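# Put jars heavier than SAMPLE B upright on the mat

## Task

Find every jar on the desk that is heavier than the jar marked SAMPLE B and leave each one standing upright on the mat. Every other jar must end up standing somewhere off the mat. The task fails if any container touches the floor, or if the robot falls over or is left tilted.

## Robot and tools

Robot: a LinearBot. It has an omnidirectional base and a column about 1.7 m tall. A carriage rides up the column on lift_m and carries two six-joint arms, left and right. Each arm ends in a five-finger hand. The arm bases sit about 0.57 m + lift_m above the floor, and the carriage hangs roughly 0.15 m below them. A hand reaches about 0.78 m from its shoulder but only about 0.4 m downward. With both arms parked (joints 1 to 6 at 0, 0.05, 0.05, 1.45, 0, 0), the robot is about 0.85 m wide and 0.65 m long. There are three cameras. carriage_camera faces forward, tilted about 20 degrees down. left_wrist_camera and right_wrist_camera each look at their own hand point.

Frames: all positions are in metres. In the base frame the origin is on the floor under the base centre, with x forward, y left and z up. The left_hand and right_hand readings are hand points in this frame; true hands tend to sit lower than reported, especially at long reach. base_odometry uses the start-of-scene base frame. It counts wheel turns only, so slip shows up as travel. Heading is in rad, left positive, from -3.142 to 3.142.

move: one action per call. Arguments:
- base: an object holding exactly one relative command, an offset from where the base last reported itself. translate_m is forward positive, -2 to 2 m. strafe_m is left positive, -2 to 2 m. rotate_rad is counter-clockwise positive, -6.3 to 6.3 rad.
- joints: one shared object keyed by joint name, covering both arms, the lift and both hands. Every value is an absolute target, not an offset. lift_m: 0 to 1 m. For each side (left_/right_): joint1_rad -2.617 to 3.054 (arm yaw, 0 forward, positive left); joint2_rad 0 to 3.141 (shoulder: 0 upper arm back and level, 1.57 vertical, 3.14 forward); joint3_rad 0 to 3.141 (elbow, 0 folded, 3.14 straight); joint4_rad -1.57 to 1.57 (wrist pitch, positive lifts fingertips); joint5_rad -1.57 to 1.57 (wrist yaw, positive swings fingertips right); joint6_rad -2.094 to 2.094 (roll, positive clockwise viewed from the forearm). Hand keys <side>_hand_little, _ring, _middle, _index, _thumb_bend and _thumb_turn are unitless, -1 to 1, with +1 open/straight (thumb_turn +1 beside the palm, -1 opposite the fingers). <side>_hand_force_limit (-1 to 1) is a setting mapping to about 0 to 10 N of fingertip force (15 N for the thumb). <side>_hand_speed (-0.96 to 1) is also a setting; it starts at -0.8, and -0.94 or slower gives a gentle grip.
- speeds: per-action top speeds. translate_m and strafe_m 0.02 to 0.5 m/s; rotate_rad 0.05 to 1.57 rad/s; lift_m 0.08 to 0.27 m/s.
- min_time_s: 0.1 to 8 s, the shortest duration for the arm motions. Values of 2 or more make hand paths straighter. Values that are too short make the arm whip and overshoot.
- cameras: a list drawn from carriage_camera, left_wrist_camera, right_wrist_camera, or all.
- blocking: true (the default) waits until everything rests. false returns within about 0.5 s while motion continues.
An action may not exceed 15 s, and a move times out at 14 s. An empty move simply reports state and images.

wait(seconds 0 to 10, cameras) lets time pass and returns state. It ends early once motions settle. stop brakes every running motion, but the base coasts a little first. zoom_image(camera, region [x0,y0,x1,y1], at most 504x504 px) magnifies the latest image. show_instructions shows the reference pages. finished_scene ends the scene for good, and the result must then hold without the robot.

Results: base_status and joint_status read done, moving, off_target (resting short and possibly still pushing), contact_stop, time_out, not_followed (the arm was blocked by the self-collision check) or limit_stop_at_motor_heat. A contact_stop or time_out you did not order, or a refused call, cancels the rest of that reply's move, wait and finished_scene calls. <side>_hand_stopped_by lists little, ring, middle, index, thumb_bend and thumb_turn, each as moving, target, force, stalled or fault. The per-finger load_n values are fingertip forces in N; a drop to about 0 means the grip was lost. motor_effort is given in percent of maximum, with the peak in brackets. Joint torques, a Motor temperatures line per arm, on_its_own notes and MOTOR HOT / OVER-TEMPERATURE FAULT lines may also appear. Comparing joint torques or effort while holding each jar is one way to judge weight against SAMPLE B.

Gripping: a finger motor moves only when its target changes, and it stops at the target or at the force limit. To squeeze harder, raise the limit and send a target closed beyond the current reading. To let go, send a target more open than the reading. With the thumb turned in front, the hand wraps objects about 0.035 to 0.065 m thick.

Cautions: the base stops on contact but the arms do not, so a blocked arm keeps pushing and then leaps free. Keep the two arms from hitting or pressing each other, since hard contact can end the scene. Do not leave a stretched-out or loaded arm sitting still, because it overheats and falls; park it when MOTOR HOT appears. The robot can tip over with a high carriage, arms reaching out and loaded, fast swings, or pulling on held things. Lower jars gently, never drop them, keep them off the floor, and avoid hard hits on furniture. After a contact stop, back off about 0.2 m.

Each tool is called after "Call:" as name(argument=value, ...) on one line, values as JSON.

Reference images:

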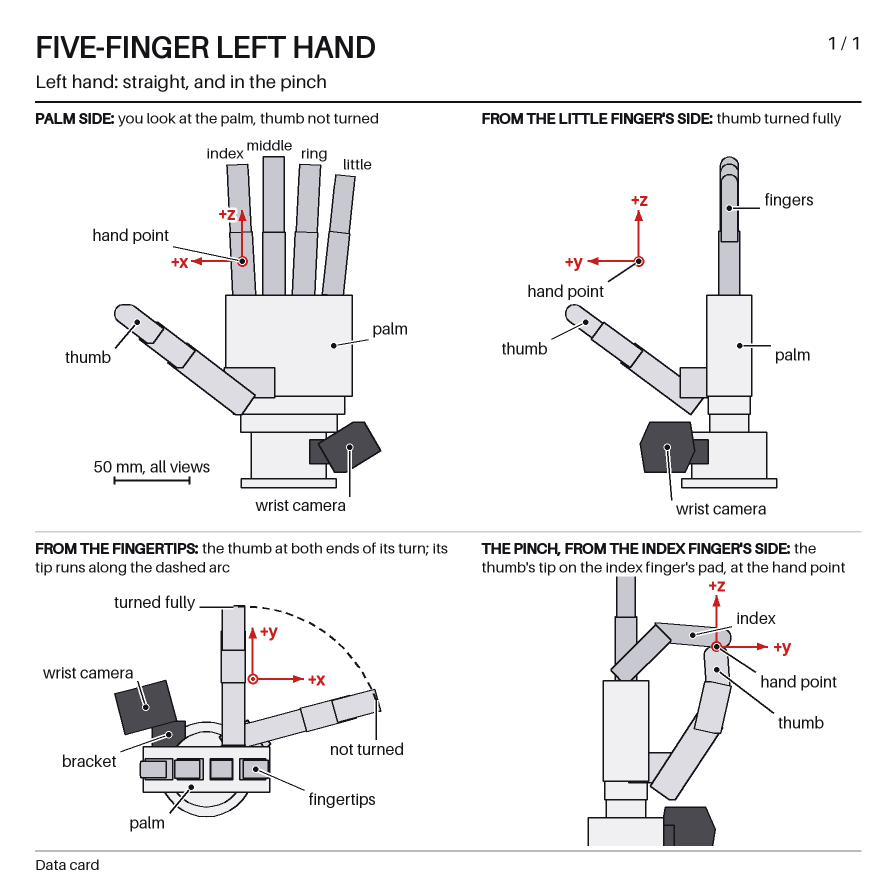

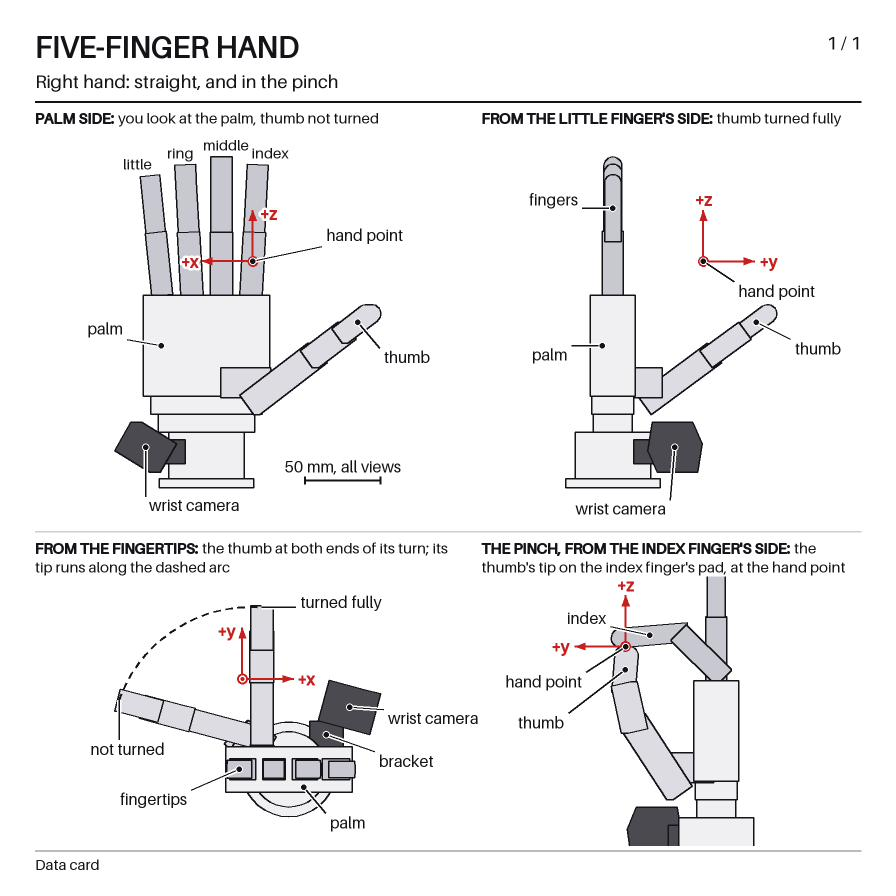

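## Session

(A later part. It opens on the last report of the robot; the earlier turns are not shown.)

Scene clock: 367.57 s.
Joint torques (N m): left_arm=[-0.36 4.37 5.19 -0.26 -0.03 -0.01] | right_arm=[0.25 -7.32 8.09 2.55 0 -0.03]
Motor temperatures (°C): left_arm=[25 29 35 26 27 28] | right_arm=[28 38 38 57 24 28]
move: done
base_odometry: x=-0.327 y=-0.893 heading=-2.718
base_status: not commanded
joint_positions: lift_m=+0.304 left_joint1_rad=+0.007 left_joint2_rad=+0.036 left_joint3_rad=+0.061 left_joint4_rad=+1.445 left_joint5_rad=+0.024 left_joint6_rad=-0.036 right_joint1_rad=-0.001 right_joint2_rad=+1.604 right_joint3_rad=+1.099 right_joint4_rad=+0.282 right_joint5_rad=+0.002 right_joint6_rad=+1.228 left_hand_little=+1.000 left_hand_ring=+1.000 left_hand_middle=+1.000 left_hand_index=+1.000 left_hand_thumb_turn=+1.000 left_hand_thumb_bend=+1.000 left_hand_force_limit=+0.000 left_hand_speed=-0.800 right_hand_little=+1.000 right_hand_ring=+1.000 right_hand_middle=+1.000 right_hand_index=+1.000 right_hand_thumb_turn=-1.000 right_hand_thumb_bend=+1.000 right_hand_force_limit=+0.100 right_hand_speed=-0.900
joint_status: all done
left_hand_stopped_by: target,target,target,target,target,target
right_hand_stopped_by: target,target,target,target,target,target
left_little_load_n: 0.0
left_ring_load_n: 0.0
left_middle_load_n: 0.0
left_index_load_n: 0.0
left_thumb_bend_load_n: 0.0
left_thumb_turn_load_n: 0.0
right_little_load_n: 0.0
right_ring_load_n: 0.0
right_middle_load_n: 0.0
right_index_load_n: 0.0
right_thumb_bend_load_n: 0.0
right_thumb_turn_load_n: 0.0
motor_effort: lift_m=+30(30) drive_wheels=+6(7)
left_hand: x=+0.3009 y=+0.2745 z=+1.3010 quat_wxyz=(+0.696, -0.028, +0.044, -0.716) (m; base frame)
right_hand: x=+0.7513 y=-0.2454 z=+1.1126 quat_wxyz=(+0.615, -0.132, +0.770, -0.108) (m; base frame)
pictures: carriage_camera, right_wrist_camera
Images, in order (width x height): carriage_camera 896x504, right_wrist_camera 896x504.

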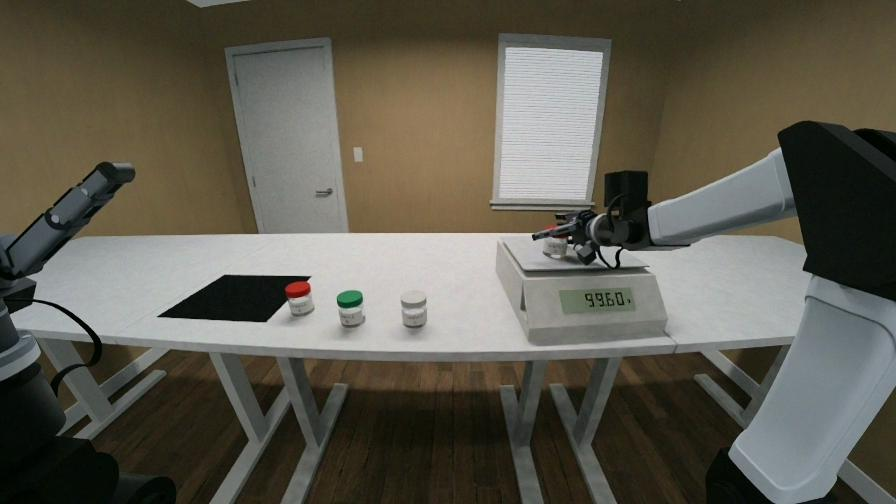

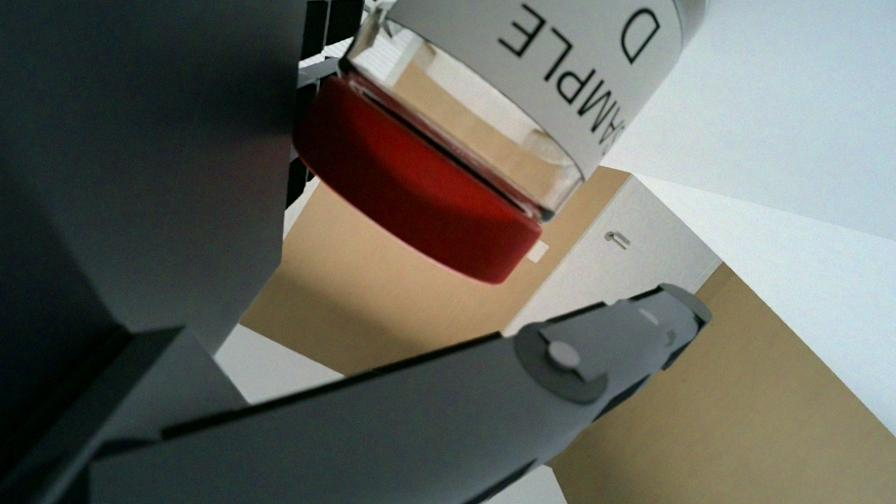

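Call:
move(base={"strafe_m": -0.015}, speeds={"strafe_m": 0.05})

Call:
wait(seconds=1.5, cameras=["carriage_camera", "right_wrist_camera"])

Call:
zoom_image(camera="carriage_camera", region=[480, 220, 660, 340])

Scene clock: 372.43 s.
Joint torques (N m): left_arm=[-0.36 4.4 5.19 -0.27 -0.03 0] | right_arm=[0.02 -7.49 8.03 2.59 0 -0.02]
Motor temperatures (°C): left_arm=[25 29 35 26 27 28] | right_arm=[28 38 38 57 24 28]
move: done
base_odometry: x=-0.333 y=-0.879 heading=-2.718
base_status: done
joint_positions: lift_m=+0.304 left_joint1_rad=+0.007 left_joint2_rad=+0.036 left_joint3_rad=+0.061 left_joint4_rad=+1.445 left_joint5_rad=+0.024 left_joint6_rad=-0.036 right_joint1_rad=-0.001 right_joint2_rad=+1.604 right_joint3_rad=+1.099 right_joint4_rad=+0.282 right_joint5_rad=+0.001 right_joint6_rad=+1.228 left_hand_little=+1.000 left_hand_ring=+1.000 left_hand_middle=+1.000 left_hand_index=+1.000 left_hand_thumb_turn=+1.000 left_hand_thumb_bend=+1.000 left_hand_force_limit=+0.000 left_hand_speed=-0.800 right_hand_little=+1.000 right_hand_ring=+1.000 right_hand_middle=+1.000 right_hand_index=+1.000 right_hand_thumb_turn=-1.000 right_hand_thumb_bend=+1.000 right_hand_force_limit=+0.100 right_hand_speed=-0.900
joint_status: not commanded
left_hand_stopped_by: target,target,target,target,target,target
right_hand_stopped_by: target,target,target,target,target,target
left_little_load_n: 0.0
left_ring_load_n: 0.0
left_middle_load_n: 0.0
left_index_load_n: 0.0
left_thumb_bend_load_n: 0.0
left_thumb_turn_load_n: 0.0
right_little_load_n: 0.0
right_ring_load_n: 0.0
right_middle_load_n: 0.0
right_index_load_n: 0.0
right_thumb_bend_load_n: 0.0
right_thumb_turn_load_n: -0.5
motor_effort: lift_m=+29(30) drive_wheels=-5(12)
left_hand: x=+0.3009 y=+0.2745 z=+1.3010 quat_wxyz=(+0.696, -0.028, +0.044, -0.716) (m; base frame)
right_hand: x=+0.7513 y=-0.2454 z=+1.1127 quat_wxyz=(+0.615, -0.132, +0.770, -0.107) (m; base frame)
pictures: none

Scene clock: 373.93 s.
Joint torques (N m): left_arm=[-0.38 4.4 5.18 -0.26 -0.04 0] | right_arm=[0.02 -7.1 8.34 2.52 0 -0.09]
Motor temperatures (°C): left_arm=[25 29 35 26 27 28] | right_arm=[28 38 38 57 24 28]
base_odometry: x=-0.333 y=-0.879 heading=-2.718
base_status: done
joint_positions: lift_m=+0.304 left_joint1_rad=+0.007 left_joint2_rad=+0.036 left_joint3_rad=+0.061 left_joint4_rad=+1.445 left_joint5_rad=+0.024 left_joint6_rad=-0.036 right_joint1_rad=-0.001 right_joint2_rad=+1.604 right_joint3_rad=+1.099 right_joint4_rad=+0.282 right_joint5_rad=+0.001 right_joint6_rad=+1.228 left_hand_little=+1.000 left_hand_ring=+1.000 left_hand_middle=+1.000 left_hand_index=+1.000 left_hand_thumb_turn=+1.000 left_hand_thumb_bend=+1.000 left_hand_force_limit=+0.000 left_hand_speed=-0.800 right_hand_little=+1.000 right_hand_ring=+1.000 right_hand_middle=+1.000 right_hand_index=+1.000 right_hand_thumb_turn=-1.000 right_hand_thumb_bend=+1.000 right_hand_force_limit=+0.100 right_hand_speed=-0.900
joint_status: not commanded
left_hand_stopped_by: target,target,target,target,target,target
right_hand_stopped_by: target,target,target,target,target,target
left_little_load_n: 0.0
left_ring_load_n: 0.0
left_middle_load_n: 0.0
left_index_load_n: 0.0
left_thumb_bend_load_n: 0.0
left_thumb_turn_load_n: 0.0
right_little_load_n: 0.0
right_ring_load_n: 0.0
right_middle_load_n: 0.0
right_index_load_n: 0.0
right_thumb_bend_load_n: 0.0
right_thumb_turn_load_n: -0.5
motor_effort: lift_m=+29(30) drive_wheels=-5(12)
left_hand: x=+0.3009 y=+0.2745 z=+1.3010 quat_wxyz=(+0.696, -0.028, +0.044, -0.716) (m; base frame)
right_hand: x=+0.7513 y=-0.2454 z=+1.1127 quat_wxyz=(+0.615, -0.132, +0.770, -0.107) (m; base frame)
wait: 1.50 s; at rest by 0.27 s
pictures: carriage_camera, right_wrist_camera
Images, in order (width x height): carriage_camera 896x504, right_wrist_camera 896x504.

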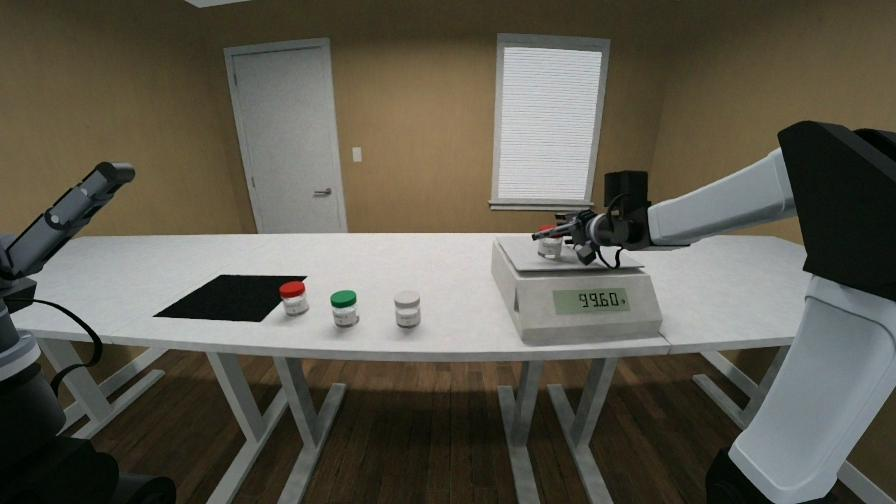

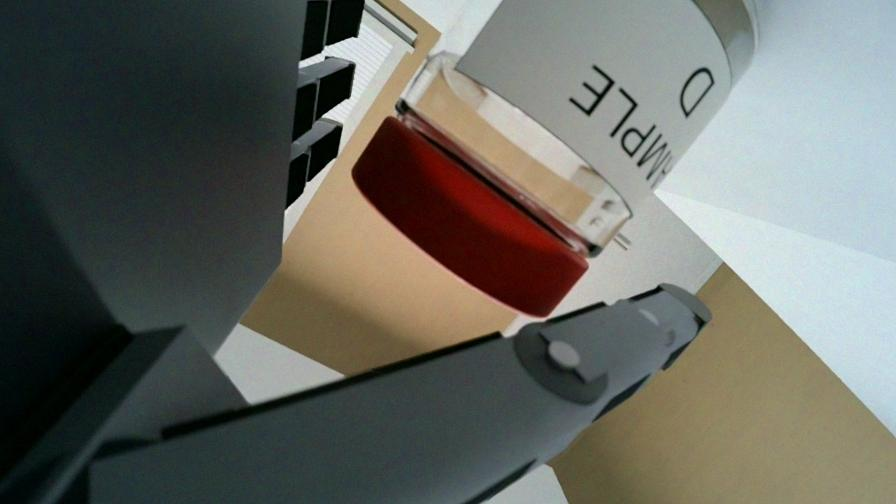

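Scaled by 2.800 from the camera's 896x504 image, which has a finer 1280x720 frame.

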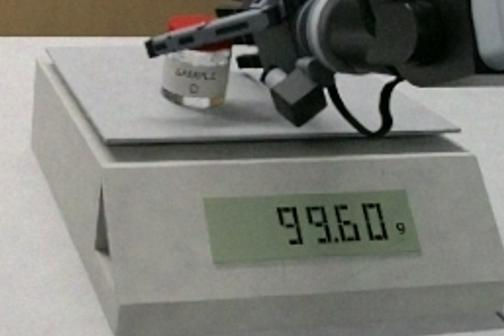

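Call:
move(base={"translate_m": -0.205}, speeds={"translate_m": 0.12})

Call:
move(base={"strafe_m": 0.5}, speeds={"strafe_m": 0.2})

Call:
move(joints={"lift_m": 0.2}, cameras=["carriage_camera", "right_wrist_camera"])

Call:
zoom_image(camera="carriage_camera", region=[440, 180, 640, 280])

Scene clock: 387.83 s.
Joint torques (N m): left_arm=[-0.38 4.4 5.19 -0.24 -0.03 0] | right_arm=[0.31 -7.32 8.5 2.49 0.02 -0.06]
Motor temperatures (°C): left_arm=[25 29 35 26 27 28] | right_arm=[28 37 39 58 24 28]
move: done
base_odometry: x=-0.146 y=-0.795 heading=-2.718
base_status: done
joint_positions: lift_m=+0.304 left_joint1_rad=+0.007 left_joint2_rad=+0.036 left_joint3_rad=+0.061 left_joint4_rad=+1.443 left_joint5_rad=+0.024 left_joint6_rad=-0.036 right_joint1_rad=-0.001 right_joint2_rad=+1.604 right_joint3_rad=+1.099 right_joint4_rad=+0.284 right_joint5_rad=+0.001 right_joint6_rad=+1.228 left_hand_little=+1.000 left_hand_ring=+1.000 left_hand_middle=+1.000 left_hand_index=+1.000 left_hand_thumb_turn=+1.000 left_hand_thumb_bend=+1.000 left_hand_force_limit=+0.000 left_hand_speed=-0.800 right_hand_little=+1.000 right_hand_ring=+1.000 right_hand_middle=+1.000 right_hand_index=+1.000 right_hand_thumb_turn=-1.000 right_hand_thumb_bend=+1.000 right_hand_force_limit=+0.100 right_hand_speed=-0.900
joint_status: not commanded
left_hand_stopped_by: target,target,target,target,target,target
right_hand_stopped_by: target,target,target,target,target,target
left_little_load_n: 0.0
left_ring_load_n: 0.0
left_middle_load_n: 0.0
left_index_load_n: 0.0
left_thumb_bend_load_n: 0.0
left_thumb_turn_load_n: 0.0
right_little_load_n: 0.0
right_ring_load_n: 0.0
right_middle_load_n: -0.5
right_index_load_n: 0.0
right_thumb_bend_load_n: 0.0
right_thumb_turn_load_n: -0.5
motor_effort: lift_m=+30(30) drive_wheels=-1(14)
left_hand: x=+0.3014 y=+0.2745 z=+1.3009 quat_wxyz=(+0.696, -0.029, +0.044, -0.716) (m; base frame)
right_hand: x=+0.7514 y=-0.2454 z=+1.1132 quat_wxyz=(+0.616, -0.132, +0.769, -0.108) (m; base frame)
pictures: none

Scene clock: 391.43 s.
Joint torques (N m): left_arm=[-0.38 4.4 5.18 -0.23 -0.04 -0.01] | right_arm=[0.62 -7.45 8.21 2.52 -0.01 -0.03]
Motor temperatures (°C): left_arm=[25 29 35 26 27 28] | right_arm=[28 37 39 58 24 28]
move: done
base_odometry: x=+0.060 y=-1.250 heading=-2.717
base_status: done
joint_positions: lift_m=+0.304 left_joint1_rad=+0.008 left_joint2_rad=+0.036 left_joint3_rad=+0.061 left_joint4_rad=+1.443 left_joint5_rad=+0.024 left_joint6_rad=-0.036 right_joint1_rad=-0.002 right_joint2_rad=+1.604 right_joint3_rad=+1.099 right_joint4_rad=+0.284 right_joint5_rad=+0.003 right_joint6_rad=+1.228 left_hand_little=+1.000 left_hand_ring=+1.000 left_hand_middle=+1.000 left_hand_index=+1.000 left_hand_thumb_turn=+1.000 left_hand_thumb_bend=+1.000 left_hand_force_limit=+0.000 left_hand_speed=-0.800 right_hand_little=+1.000 right_hand_ring=+1.000 right_hand_middle=+1.000 right_hand_index=+1.000 right_hand_thumb_turn=-1.000 right_hand_thumb_bend=+1.000 right_hand_force_limit=+0.100 right_hand_speed=-0.900
joint_status: not commanded
left_hand_stopped_by: target,target,target,target,target,target
right_hand_stopped_by: target,target,target,target,target,target
left_little_load_n: 0.5
left_ring_load_n: 0.0
left_middle_load_n: 0.0
left_index_load_n: 0.0
left_thumb_bend_load_n: 0.0
left_thumb_turn_load_n: 0.0
right_little_load_n: 0.0
right_ring_load_n: 0.0
right_middle_load_n: 0.0
right_index_load_n: 0.0
right_thumb_bend_load_n: 0.0
right_thumb_turn_load_n: -0.5
motor_effort: lift_m=+29(30) drive_wheels=-3(12)
left_hand: x=+0.3014 y=+0.2746 z=+1.3009 quat_wxyz=(+0.696, -0.029, +0.044, -0.716) (m; base frame)
right_hand: x=+0.7515 y=-0.2460 z=+1.1133 quat_wxyz=(+0.616, -0.132, +0.769, -0.108) (m; base frame)
pictures: none

Scene clock: 392.40 s.
Joint torques (N m): left_arm=[-0.39 4.41 5.18 -0.23 -0.03 0] | right_arm=[0.5 -7.32 8.17 2.49 -0.07 -0.07]
Motor temperatures (°C): left_arm=[25 29 35 26 27 28] | right_arm=[28 37 39 58 24 28]
move: done
base_odometry: x=+0.060 y=-1.250 heading=-2.717
base_status: not commanded
joint_positions: lift_m=+0.200 left_joint1_rad=+0.008 left_joint2_rad=+0.036 left_joint3_rad=+0.061 left_joint4_rad=+1.443 left_joint5_rad=+0.024 left_joint6_rad=-0.036 right_joint1_rad=-0.002 right_joint2_rad=+1.604 right_joint3_rad=+1.099 right_joint4_rad=+0.290 right_joint5_rad=+0.003 right_joint6_rad=+1.228 left_hand_little=+1.000 left_hand_ring=+1.000 left_hand_middle=+1.000 left_hand_index=+1.000 left_hand_thumb_turn=+1.000 left_hand_thumb_bend=+1.000 left_hand_force_limit=+0.000 left_hand_speed=-0.800 right_hand_little=+1.000 right_hand_ring=+1.000 right_hand_middle=+1.000 right_hand_index=+1.000 right_hand_thumb_turn=-1.000 right_hand_thumb_bend=+1.000 right_hand_force_limit=+0.100 right_hand_speed=-0.900
joint_status: all done
left_hand_stopped_by: target,target,target,target,target,target
right_hand_stopped_by: target,target,target,target,target,target
left_little_load_n: 0.0
left_ring_load_n: 0.0
left_middle_load_n: 0.0
left_index_load_n: 0.0
left_thumb_bend_load_n: 0.0
left_thumb_turn_load_n: 0.0
right_little_load_n: 0.0
right_ring_load_n: -0.5
right_middle_load_n: 0.0
right_index_load_n: 0.0
right_thumb_bend_load_n: 0.0
right_thumb_turn_load_n: 0.0
motor_effort: lift_m=+30(32) drive_wheels=-2(3)
left_hand: x=+0.3014 y=+0.2746 z=+1.1968 quat_wxyz=(+0.696, -0.029, +0.044, -0.716) (m; base frame)
right_hand: x=+0.7518 y=-0.2460 z=+1.0108 quat_wxyz=(+0.618, -0.131, +0.768, -0.109) (m; base frame)
pictures: carriage_camera, right_wrist_camera
Images, in order (width x height): carriage_camera 896x504, right_wrist_camera 896x504.

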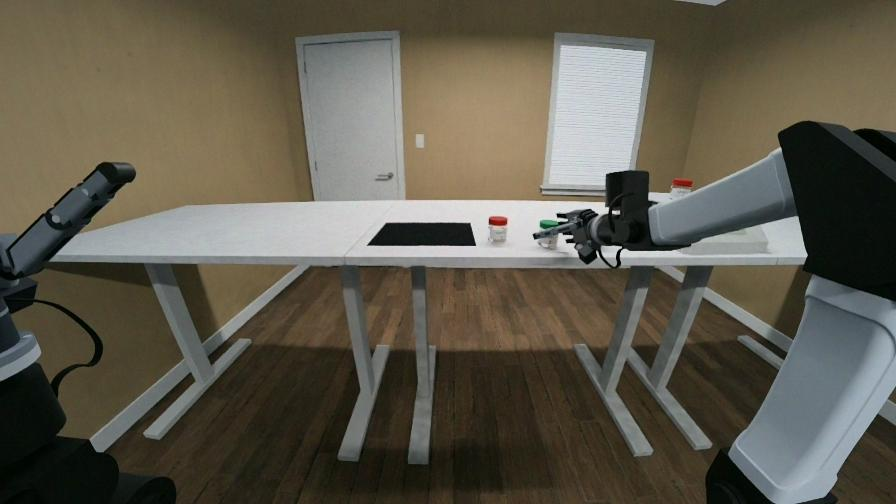

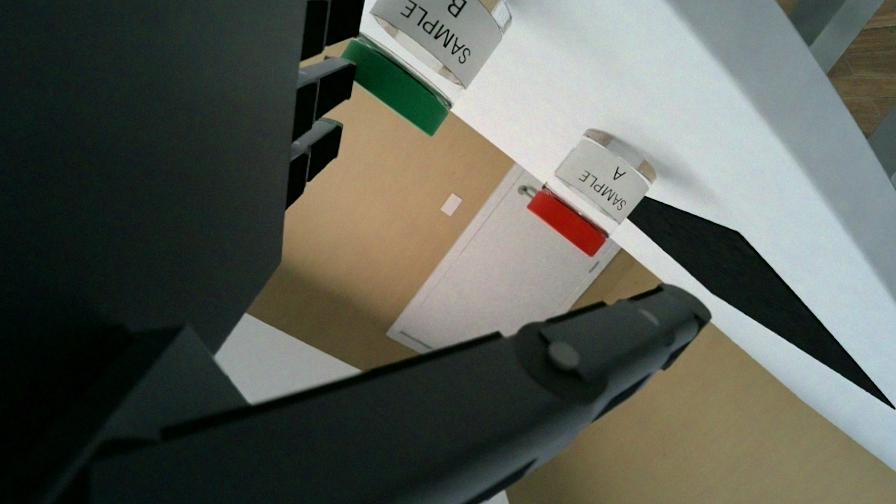

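Scaled by 2.520 from the camera's 896x504 image, which has a finer 1280x720 frame.

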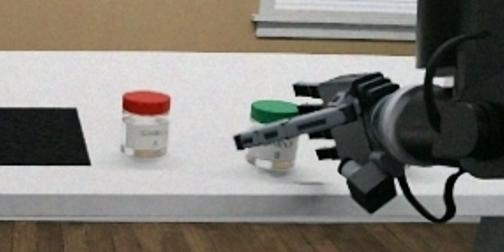

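Call:
move(base={"strafe_m": -0.036}, joints={"lift_m": 0.184}, speeds={"strafe_m": 0.08, "lift_m": 0.08})

Call:
move(base={"translate_m": 0.05}, speeds={"translate_m": 0.08}, cameras=["carriage_camera", "right_wrist_camera"])

Call:
zoom_image(camera="carriage_camera", region=[440, 180, 640, 280])

Scene clock: 401.97 s.
Joint torques (N m): left_arm=[-0.39 4.37 5.2 -0.23 -0.04 0] | right_arm=[0.23 -7.32 8.4 2.36 -0.08 -0.01]
Motor temperatures (°C): left_arm=[25 29 35 26 27 28] | right_arm=[28 37 39 57 24 28]
move: done
base_odometry: x=+0.045 y=-1.217 heading=-2.717
base_status: done
joint_positions: lift_m=+0.184 left_joint1_rad=+0.008 left_joint2_rad=+0.036 left_joint3_rad=+0.061 left_joint4_rad=+1.443 left_joint5_rad=+0.024 left_joint6_rad=-0.036 right_joint1_rad=-0.001 right_joint2_rad=+1.604 right_joint3_rad=+1.099 right_joint4_rad=+0.292 right_joint5_rad=+0.002 right_joint6_rad=+1.228 left_hand_little=+1.000 left_hand_ring=+1.000 left_hand_middle=+1.000 left_hand_index=+1.000 left_hand_thumb_turn=+1.000 left_hand_thumb_bend=+1.000 left_hand_force_limit=+0.000 left_hand_speed=-0.800 right_hand_little=+1.000 right_hand_ring=+1.000 right_hand_middle=+1.000 right_hand_index=+1.000 right_hand_thumb_turn=-1.000 right_hand_thumb_bend=+1.000 right_hand_force_limit=+0.100 right_hand_speed=-0.900
joint_status: all done
left_hand_stopped_by: target,target,target,target,target,target
right_hand_stopped_by: target,target,target,target,target,target
left_little_load_n: 0.0
left_ring_load_n: 0.0
left_middle_load_n: 0.0
left_index_load_n: 0.0
left_thumb_bend_load_n: 0.0
left_thumb_turn_load_n: 0.0
right_little_load_n: 0.0
right_ring_load_n: 0.0
right_middle_load_n: 0.0
right_index_load_n: 0.0
right_thumb_bend_load_n: 0.0
right_thumb_turn_load_n: 0.0
motor_effort: lift_m=+30(31) drive_wheels=+2(12)
left_hand: x=+0.3014 y=+0.2746 z=+1.1808 quat_wxyz=(+0.696, -0.029, +0.044, -0.716) (m; base frame)
right_hand: x=+0.7518 y=-0.2455 z=+0.9954 quat_wxyz=(+0.619, -0.132, +0.767, -0.108) (m; base frame)
pictures: none

Scene clock: 403.30 s.
Joint torques (N m): left_arm=[-0.38 4.37 5.18 -0.24 -0.03 -0.01] | right_arm=[-0.01 -7.68 8.32 2.42 -0.12 -0.01]
Motor temperatures (°C): left_arm=[25 29 35 26 27 28] | right_arm=[28 37 39 57 24 28]
move: done
base_odometry: x=+0.000 y=-1.238 heading=-2.717
base_status: done
joint_positions: lift_m=+0.184 left_joint1_rad=+0.008 left_joint2_rad=+0.036 left_joint3_rad=+0.061 left_joint4_rad=+1.443 left_joint5_rad=+0.024 left_joint6_rad=-0.036 right_joint1_rad=-0.001 right_joint2_rad=+1.604 right_joint3_rad=+1.099 right_joint4_rad=+0.292 right_joint5_rad=+0.002 right_joint6_rad=+1.228 left_hand_little=+1.000 left_hand_ring=+1.000 left_hand_middle=+1.000 left_hand_index=+1.000 left_hand_thumb_turn=+1.000 left_hand_thumb_bend=+1.000 left_hand_force_limit=+0.000 left_hand_speed=-0.800 right_hand_little=+1.000 right_hand_ring=+1.000 right_hand_middle=+1.000 right_hand_index=+1.000 right_hand_thumb_turn=-1.000 right_hand_thumb_bend=+1.000 right_hand_force_limit=+0.100 right_hand_speed=-0.900
joint_status: not commanded
left_hand_stopped_by: target,target,target,target,target,target
right_hand_stopped_by: target,target,target,target,target,target
left_little_load_n: 0.0
left_ring_load_n: 0.0
left_middle_load_n: 0.0
left_index_load_n: 0.0
left_thumb_bend_load_n: 0.0
left_thumb_turn_load_n: 0.0
right_little_load_n: 0.0
right_ring_load_n: 0.0
right_middle_load_n: 0.0
right_index_load_n: 0.0
right_thumb_bend_load_n: 0.0
right_thumb_turn_load_n: 0.0
motor_effort: lift_m=+30(30) drive_wheels=-5(12)
left_hand: x=+0.3014 y=+0.2746 z=+1.1808 quat_wxyz=(+0.696, -0.029, +0.044, -0.716) (m; base frame)
right_hand: x=+0.7518 y=-0.2455 z=+0.9954 quat_wxyz=(+0.619, -0.132, +0.767, -0.108) (m; base frame)
pictures: carriage_camera, right_wrist_camera
Images, in order (width x height): carriage_camera 896x504, right_wrist_camera 896x504.

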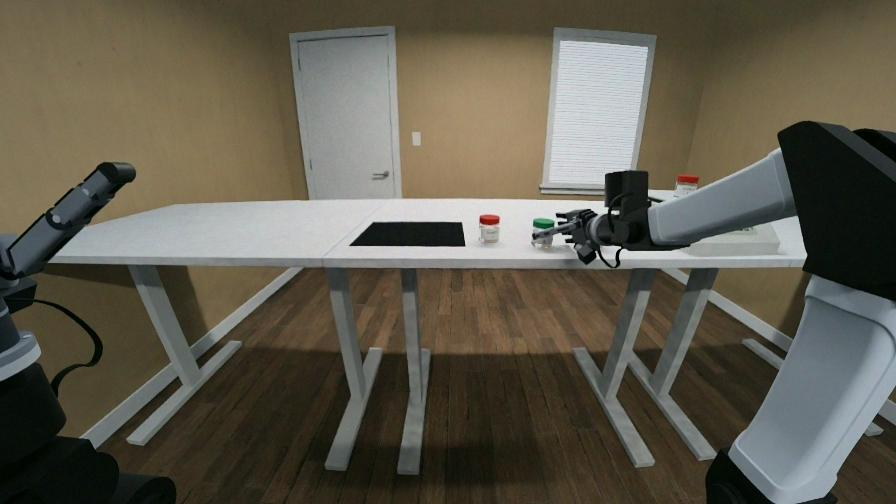

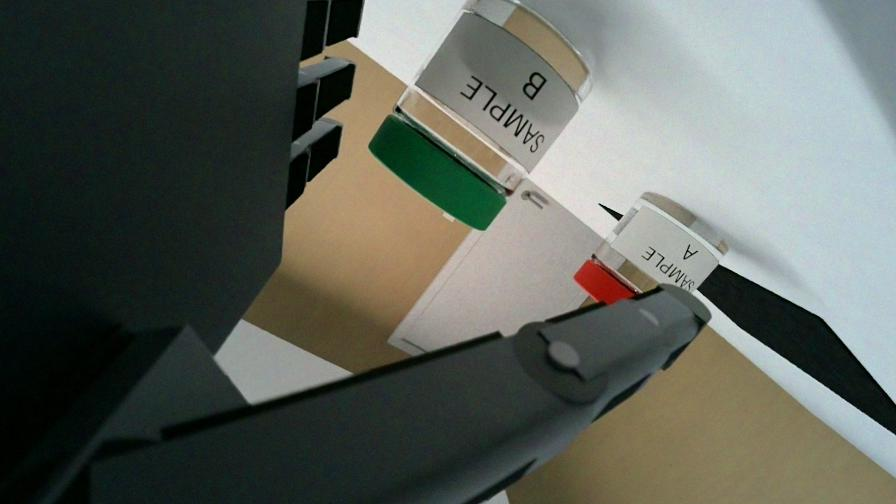

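Scaled by 2.520 from the camera's 896x504 image, which has a finer 1280x720 frame.

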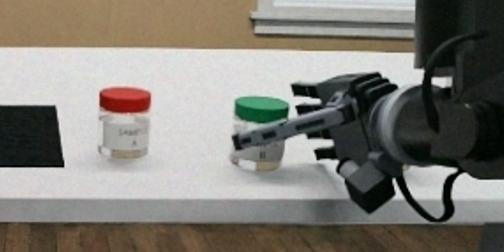

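Call:
move(base={"translate_m": 0.067}, speeds={"translate_m": 0.06}, cameras=["carriage_camera", "right_wrist_camera"])

Scene clock: 407.93 s.
Joint torques (N m): left_arm=[-0.4 4.38 5.16 -0.24 -0.04 -0.01] | right_arm=[0.23 -7.47 8.34 2.4 -0.02 -0.03]
Motor temperatures (°C): left_arm=[25 29 35 26 27 28] | right_arm=[28 37 39 56 24 28]
move: done
base_odometry: x=-0.061 y=-1.266 heading=-2.716
base_status: done
joint_positions: lift_m=+0.184 left_joint1_rad=+0.008 left_joint2_rad=+0.036 left_joint3_rad=+0.061 left_joint4_rad=+1.444 left_joint5_rad=+0.024 left_joint6_rad=-0.036 right_joint1_rad=-0.001 right_joint2_rad=+1.604 right_joint3_rad=+1.099 right_joint4_rad=+0.293 right_joint5_rad=+0.002 right_joint6_rad=+1.228 left_hand_little=+1.000 left_hand_ring=+1.000 left_hand_middle=+1.000 left_hand_index=+1.000 left_hand_thumb_turn=+1.000 left_hand_thumb_bend=+1.000 left_hand_force_limit=+0.000 left_hand_speed=-0.800 right_hand_little=+1.000 right_hand_ring=+1.000 right_hand_middle=+1.000 right_hand_index=+1.000 right_hand_thumb_turn=-1.000 right_hand_thumb_bend=+1.000 right_hand_force_limit=+0.100 right_hand_speed=-0.900
joint_status: not commanded
left_hand_stopped_by: target,target,target,target,target,target
right_hand_stopped_by: target,target,target,target,target,target
left_little_load_n: 0.0
left_ring_load_n: 0.0
left_middle_load_n: 0.0
left_index_load_n: 0.0
left_thumb_bend_load_n: 0.0
left_thumb_turn_load_n: 0.0
right_little_load_n: 0.0
right_ring_load_n: 0.0
right_middle_load_n: 0.0
right_index_load_n: 0.0
right_thumb_bend_load_n: 0.0
right_thumb_turn_load_n: 0.0
motor_effort: lift_m=+30(30) drive_wheels=-5(17)
left_hand: x=+0.3012 y=+0.2746 z=+1.1809 quat_wxyz=(+0.696, -0.029, +0.044, -0.716) (m; base frame)
right_hand: x=+0.7519 y=-0.2455 z=+0.9956 quat_wxyz=(+0.619, -0.132, +0.767, -0.108) (m; base frame)
pictures: carriage_camera, right_wrist_camera
Images, in order (width x height): carriage_camera 896x504, right_wrist_camera 896x504.

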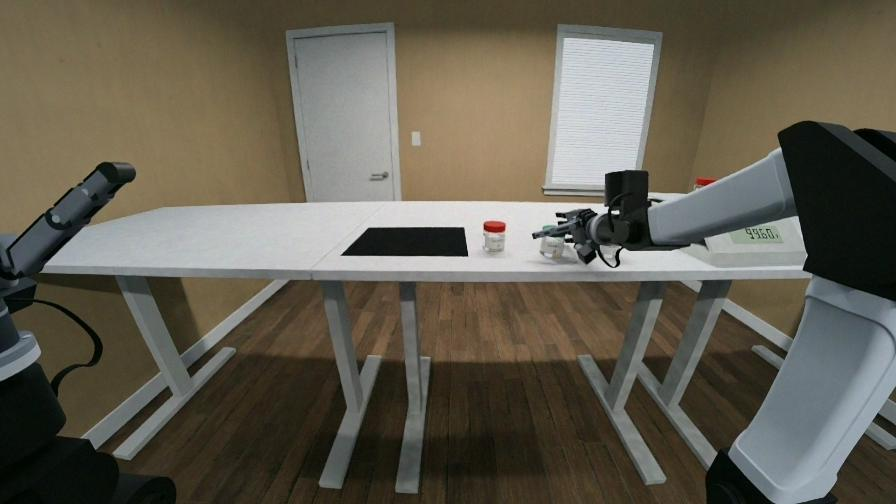

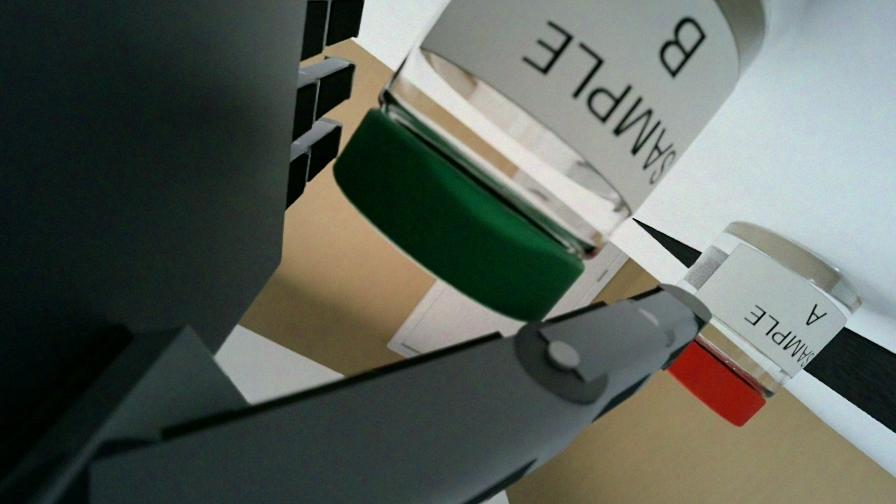

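Call:
move(joints={"right_hand_speed": -0.9, "right_hand_force_limit": -0.2, "right_hand_middle": -0.6, "right_hand_ring": -0.6, "right_hand_thumb_bend": -0.3})

Call:
move(joints={"right_hand_force_limit": 0.1, "right_hand_middle": -0.7, "right_hand_ring": -0.7, "right_hand_thumb_bend": -0.4}, cameras=["carriage_camera", "right_wrist_camera"])

Scene clock: 422.17 s.
Joint torques (N m): left_arm=[-0.4 4.37 5.16 -0.24 -0.03 -0.01] | right_arm=[0.2 -7.79 8.35 2.42 -0.06 -0.03]
Motor temperatures (°C): left_arm=[25 29 35 26 27 28] | right_arm=[28 37 39 57 24 28]
move: off_target
base_odometry: x=-0.061 y=-1.266 heading=-2.716
base_status: not commanded
joint_positions: lift_m=+0.184 left_joint1_rad=+0.008 left_joint2_rad=+0.036 left_joint3_rad=+0.061 left_joint4_rad=+1.444 left_joint5_rad=+0.024 left_joint6_rad=-0.036 right_joint1_rad=-0.001 right_joint2_rad=+1.604 right_joint3_rad=+1.099 right_joint4_rad=+0.293 right_joint5_rad=+0.002 right_joint6_rad=+1.228 left_hand_little=+1.000 left_hand_ring=+1.000 left_hand_middle=+1.000 left_hand_index=+1.000 left_hand_thumb_turn=+1.000 left_hand_thumb_bend=+1.000 left_hand_force_limit=+0.000 left_hand_speed=-0.800 right_hand_little=+1.000 right_hand_ring=+0.070 right_hand_middle=-0.013 right_hand_index=+1.000 right_hand_thumb_turn=-1.000 right_hand_thumb_bend=+0.453 right_hand_force_limit=-0.200 right_hand_speed=-0.900
joint_status: right_hand_ring off_target (ended at +0.070, target -0.600); right_hand_middle off_target (ended at -0.013, target -0.600); right_hand_thumb_bend off_target (ended at +0.453, target -0.300); the others done
left_hand_stopped_by: target,target,target,target,target,target
right_hand_stopped_by: target,force,force,target,force,target
left_little_load_n: 0.0
left_ring_load_n: 0.0
left_middle_load_n: 0.0
left_index_load_n: 0.0
left_thumb_bend_load_n: 0.0
left_thumb_turn_load_n: 0.0
right_little_load_n: 0.0
right_ring_load_n: 0.5
right_middle_load_n: 7.0
right_index_load_n: 0.0
right_thumb_bend_load_n: 6.5
right_thumb_turn_load_n: 3.0
motor_effort: lift_m=+30(30) drive_wheels=-5(6)
left_hand: x=+0.3012 y=+0.2746 z=+1.1809 quat_wxyz=(+0.696, -0.029, +0.044, -0.716) (m; base frame)
right_hand: x=+0.7519 y=-0.2455 z=+0.9956 quat_wxyz=(+0.619, -0.132, +0.767, -0.108) (m; base frame)
pictures: none

Scene clock: 422.80 s.
Joint torques (N m): left_arm=[-0.4 4.38 5.2 -0.24 -0.03 0] | right_arm=[0.35 -7.43 8.18 2.43 -0.13 -0.07]
Motor temperatures (°C): left_arm=[25 29 35 26 27 28] | right_arm=[28 37 39 57 24 28]
move: off_target
base_odometry: x=-0.061 y=-1.266 heading=-2.716
base_status: not commanded
joint_positions: lift_m=+0.184 left_joint1_rad=+0.008 left_joint2_rad=+0.036 left_joint3_rad=+0.061 left_joint4_rad=+1.444 left_joint5_rad=+0.024 left_joint6_rad=-0.036 right_joint1_rad=-0.001 right_joint2_rad=+1.604 right_joint3_rad=+1.099 right_joint4_rad=+0.293 right_joint5_rad=+0.002 right_joint6_rad=+1.228 left_hand_little=+1.000 left_hand_ring=+1.000 left_hand_middle=+1.000 left_hand_index=+1.000 left_hand_thumb_turn=+1.000 left_hand_thumb_bend=+1.000 left_hand_force_limit=+0.000 left_hand_speed=-0.800 right_hand_little=+1.000 right_hand_ring=+0.045 right_hand_middle=-0.013 right_hand_index=+1.000 right_hand_thumb_turn=-1.000 right_hand_thumb_bend=+0.445 right_hand_force_limit=+0.100 right_hand_speed=-0.900
joint_status: right_hand_ring off_target (ended at +0.045, target -0.700); right_hand_middle off_target (ended at -0.013, target -0.700); right_hand_thumb_bend off_target (ended at +0.445, target -0.400); the others done
left_hand_stopped_by: target,target,target,target,target,target
right_hand_stopped_by: target,force,force,target,force,target
left_little_load_n: 0.0
left_ring_load_n: 0.0
left_middle_load_n: 0.0
left_index_load_n: 0.0
left_thumb_bend_load_n: 0.0
left_thumb_turn_load_n: 0.0
right_little_load_n: 0.0
right_ring_load_n: 7.5
right_middle_load_n: 5.5
right_index_load_n: 0.0
right_thumb_bend_load_n: 8.0
right_thumb_turn_load_n: 7.0
motor_effort: lift_m=+30(30) drive_wheels=-6(6)
left_hand: x=+0.3012 y=+0.2746 z=+1.1809 quat_wxyz=(+0.696, -0.029, +0.044, -0.716) (m; base frame)
right_hand: x=+0.7519 y=-0.2455 z=+0.9956 quat_wxyz=(+0.619, -0.132, +0.767, -0.108) (m; base frame)
pictures: carriage_camera, right_wrist_camera
Images, in order (width x height): carriage_camera 896x504, right_wrist_camera 896x504.

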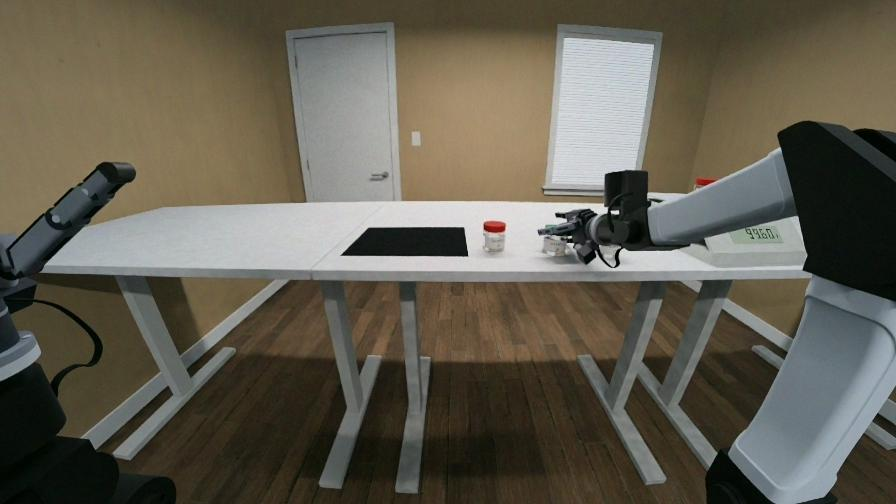

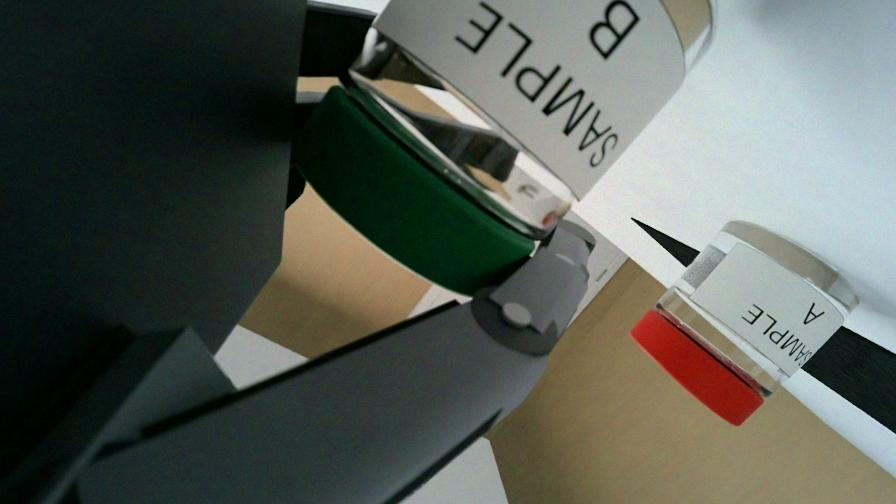

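Call:
move(joints={"lift_m": 0.43}, speeds={"lift_m": 0.15})

Call:
move(base={"strafe_m": -0.58}, speeds={"strafe_m": 0.15}, cameras=["carriage_camera", "right_wrist_camera"])

Call:
zoom_image(camera="carriage_camera", region=[420, 220, 680, 370])

Scene clock: 427.67 s.
Joint torques (N m): left_arm=[-0.39 4.36 5.07 -0.25 -0.03 0] | right_arm=[0.17 -7.72 8.27 2.54 -0.01 -0.07]
Motor temperatures (°C): left_arm=[25 29 35 26 27 28] | right_arm=[28 37 39 57 24 28]
move: done
base_odometry: x=-0.061 y=-1.266 heading=-2.716
base_status: not commanded
joint_positions: lift_m=+0.430 left_joint1_rad=+0.008 left_joint2_rad=+0.036 left_joint3_rad=+0.061 left_joint4_rad=+1.444 left_joint5_rad=+0.024 left_joint6_rad=-0.036 right_joint1_rad=-0.001 right_joint2_rad=+1.605 right_joint3_rad=+1.099 right_joint4_rad=+0.278 right_joint5_rad=+0.002 right_joint6_rad=+1.228 left_hand_little=+1.000 left_hand_ring=+1.000 left_hand_middle=+1.000 left_hand_index=+1.000 left_hand_thumb_turn=+1.000 left_hand_thumb_bend=+1.000 left_hand_force_limit=+0.000 left_hand_speed=-0.800 right_hand_little=+1.000 right_hand_ring=+0.045 right_hand_middle=-0.013 right_hand_index=+1.000 right_hand_thumb_turn=-1.000 right_hand_thumb_bend=+0.445 right_hand_force_limit=+0.100 right_hand_speed=-0.900
joint_status: all done
left_hand_stopped_by: target,target,target,target,target,target
right_hand_stopped_by: target,force,force,target,force,target
left_little_load_n: 0.0
left_ring_load_n: 0.0
left_middle_load_n: 0.0
left_index_load_n: 0.0
left_thumb_bend_load_n: 0.0
left_thumb_turn_load_n: 0.0
right_little_load_n: 0.0
right_ring_load_n: 7.5
right_middle_load_n: 5.5
right_index_load_n: 0.0
right_thumb_bend_load_n: 8.0
right_thumb_turn_load_n: 7.0
motor_effort: lift_m=+30(37) drive_wheels=+6(6)
left_hand: x=+0.3012 y=+0.2746 z=+1.4269 quat_wxyz=(+0.696, -0.029, +0.044, -0.716) (m; base frame)
right_hand: x=+0.7511 y=-0.2455 z=+1.2372 quat_wxyz=(+0.613, -0.132, +0.772, -0.107) (m; base frame)
pictures: none

Scene clock: 432.43 s.
Joint torques (N m): left_arm=[-0.36 4.4 5.2 -0.25 -0.04 -0.01] | right_arm=[0.03 -7.51 8.03 2.55 -0.08 -0.06]
Motor temperatures (°C): left_arm=[25 29 35 26 27 28] | right_arm=[28 37 39 58 24 28]
move: done
base_odometry: x=-0.301 y=-0.738 heading=-2.716
base_status: done
joint_positions: lift_m=+0.430 left_joint1_rad=+0.007 left_joint2_rad=+0.036 left_joint3_rad=+0.061 left_joint4_rad=+1.444 left_joint5_rad=+0.024 left_joint6_rad=-0.036 right_joint1_rad=+0.000 right_joint2_rad=+1.605 right_joint3_rad=+1.099 right_joint4_rad=+0.278 right_joint5_rad=+0.001 right_joint6_rad=+1.228 left_hand_little=+1.000 left_hand_ring=+1.000 left_hand_middle=+1.000 left_hand_index=+1.000 left_hand_thumb_turn=+1.000 left_hand_thumb_bend=+1.000 left_hand_force_limit=+0.000 left_hand_speed=-0.800 right_hand_little=+1.000 right_hand_ring=+0.045 right_hand_middle=-0.013 right_hand_index=+1.000 right_hand_thumb_turn=-1.000 right_hand_thumb_bend=+0.445 right_hand_force_limit=+0.100 right_hand_speed=-0.900
joint_status: not commanded
left_hand_stopped_by: target,target,target,target,target,target
right_hand_stopped_by: target,force,force,target,force,target
left_little_load_n: 0.0
left_ring_load_n: 0.0
left_middle_load_n: 0.0
left_index_load_n: 0.0
left_thumb_bend_load_n: 0.0
left_thumb_turn_load_n: 0.0
right_little_load_n: -0.5
right_ring_load_n: 7.0
right_middle_load_n: 5.5
right_index_load_n: 0.0
right_thumb_bend_load_n: 8.0
right_thumb_turn_load_n: 7.0
motor_effort: lift_m=+30(31) drive_wheels=-1(15)
left_hand: x=+0.3012 y=+0.2745 z=+1.4269 quat_wxyz=(+0.696, -0.029, +0.044, -0.716) (m; base frame)
right_hand: x=+0.7510 y=-0.2446 z=+1.2373 quat_wxyz=(+0.613, -0.133, +0.771, -0.106) (m; base frame)
pictures: carriage_camera, right_wrist_camera
Images, in order (width x height): carriage_camera 896x504, right_wrist_camera 896x504.

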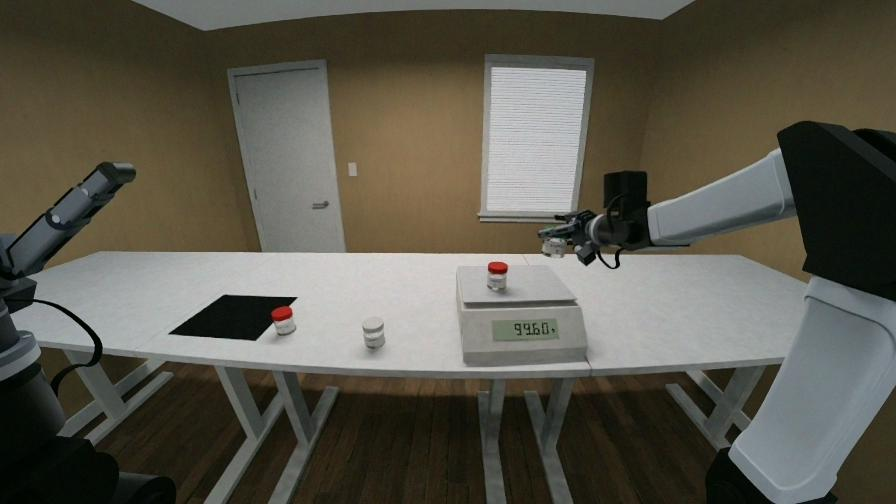

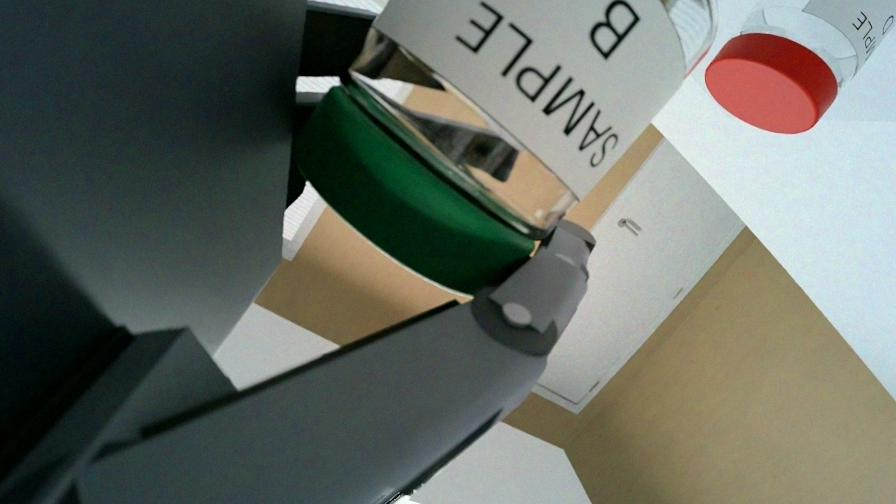

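Scaled by 1.938 from the camera's 896x504 image, which has a finer 1280x720 frame.

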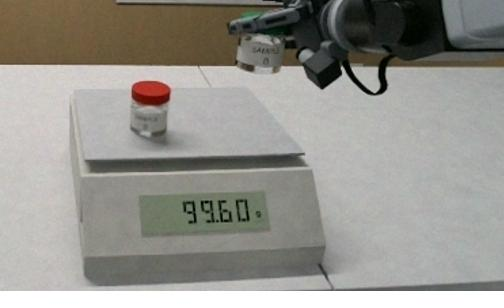

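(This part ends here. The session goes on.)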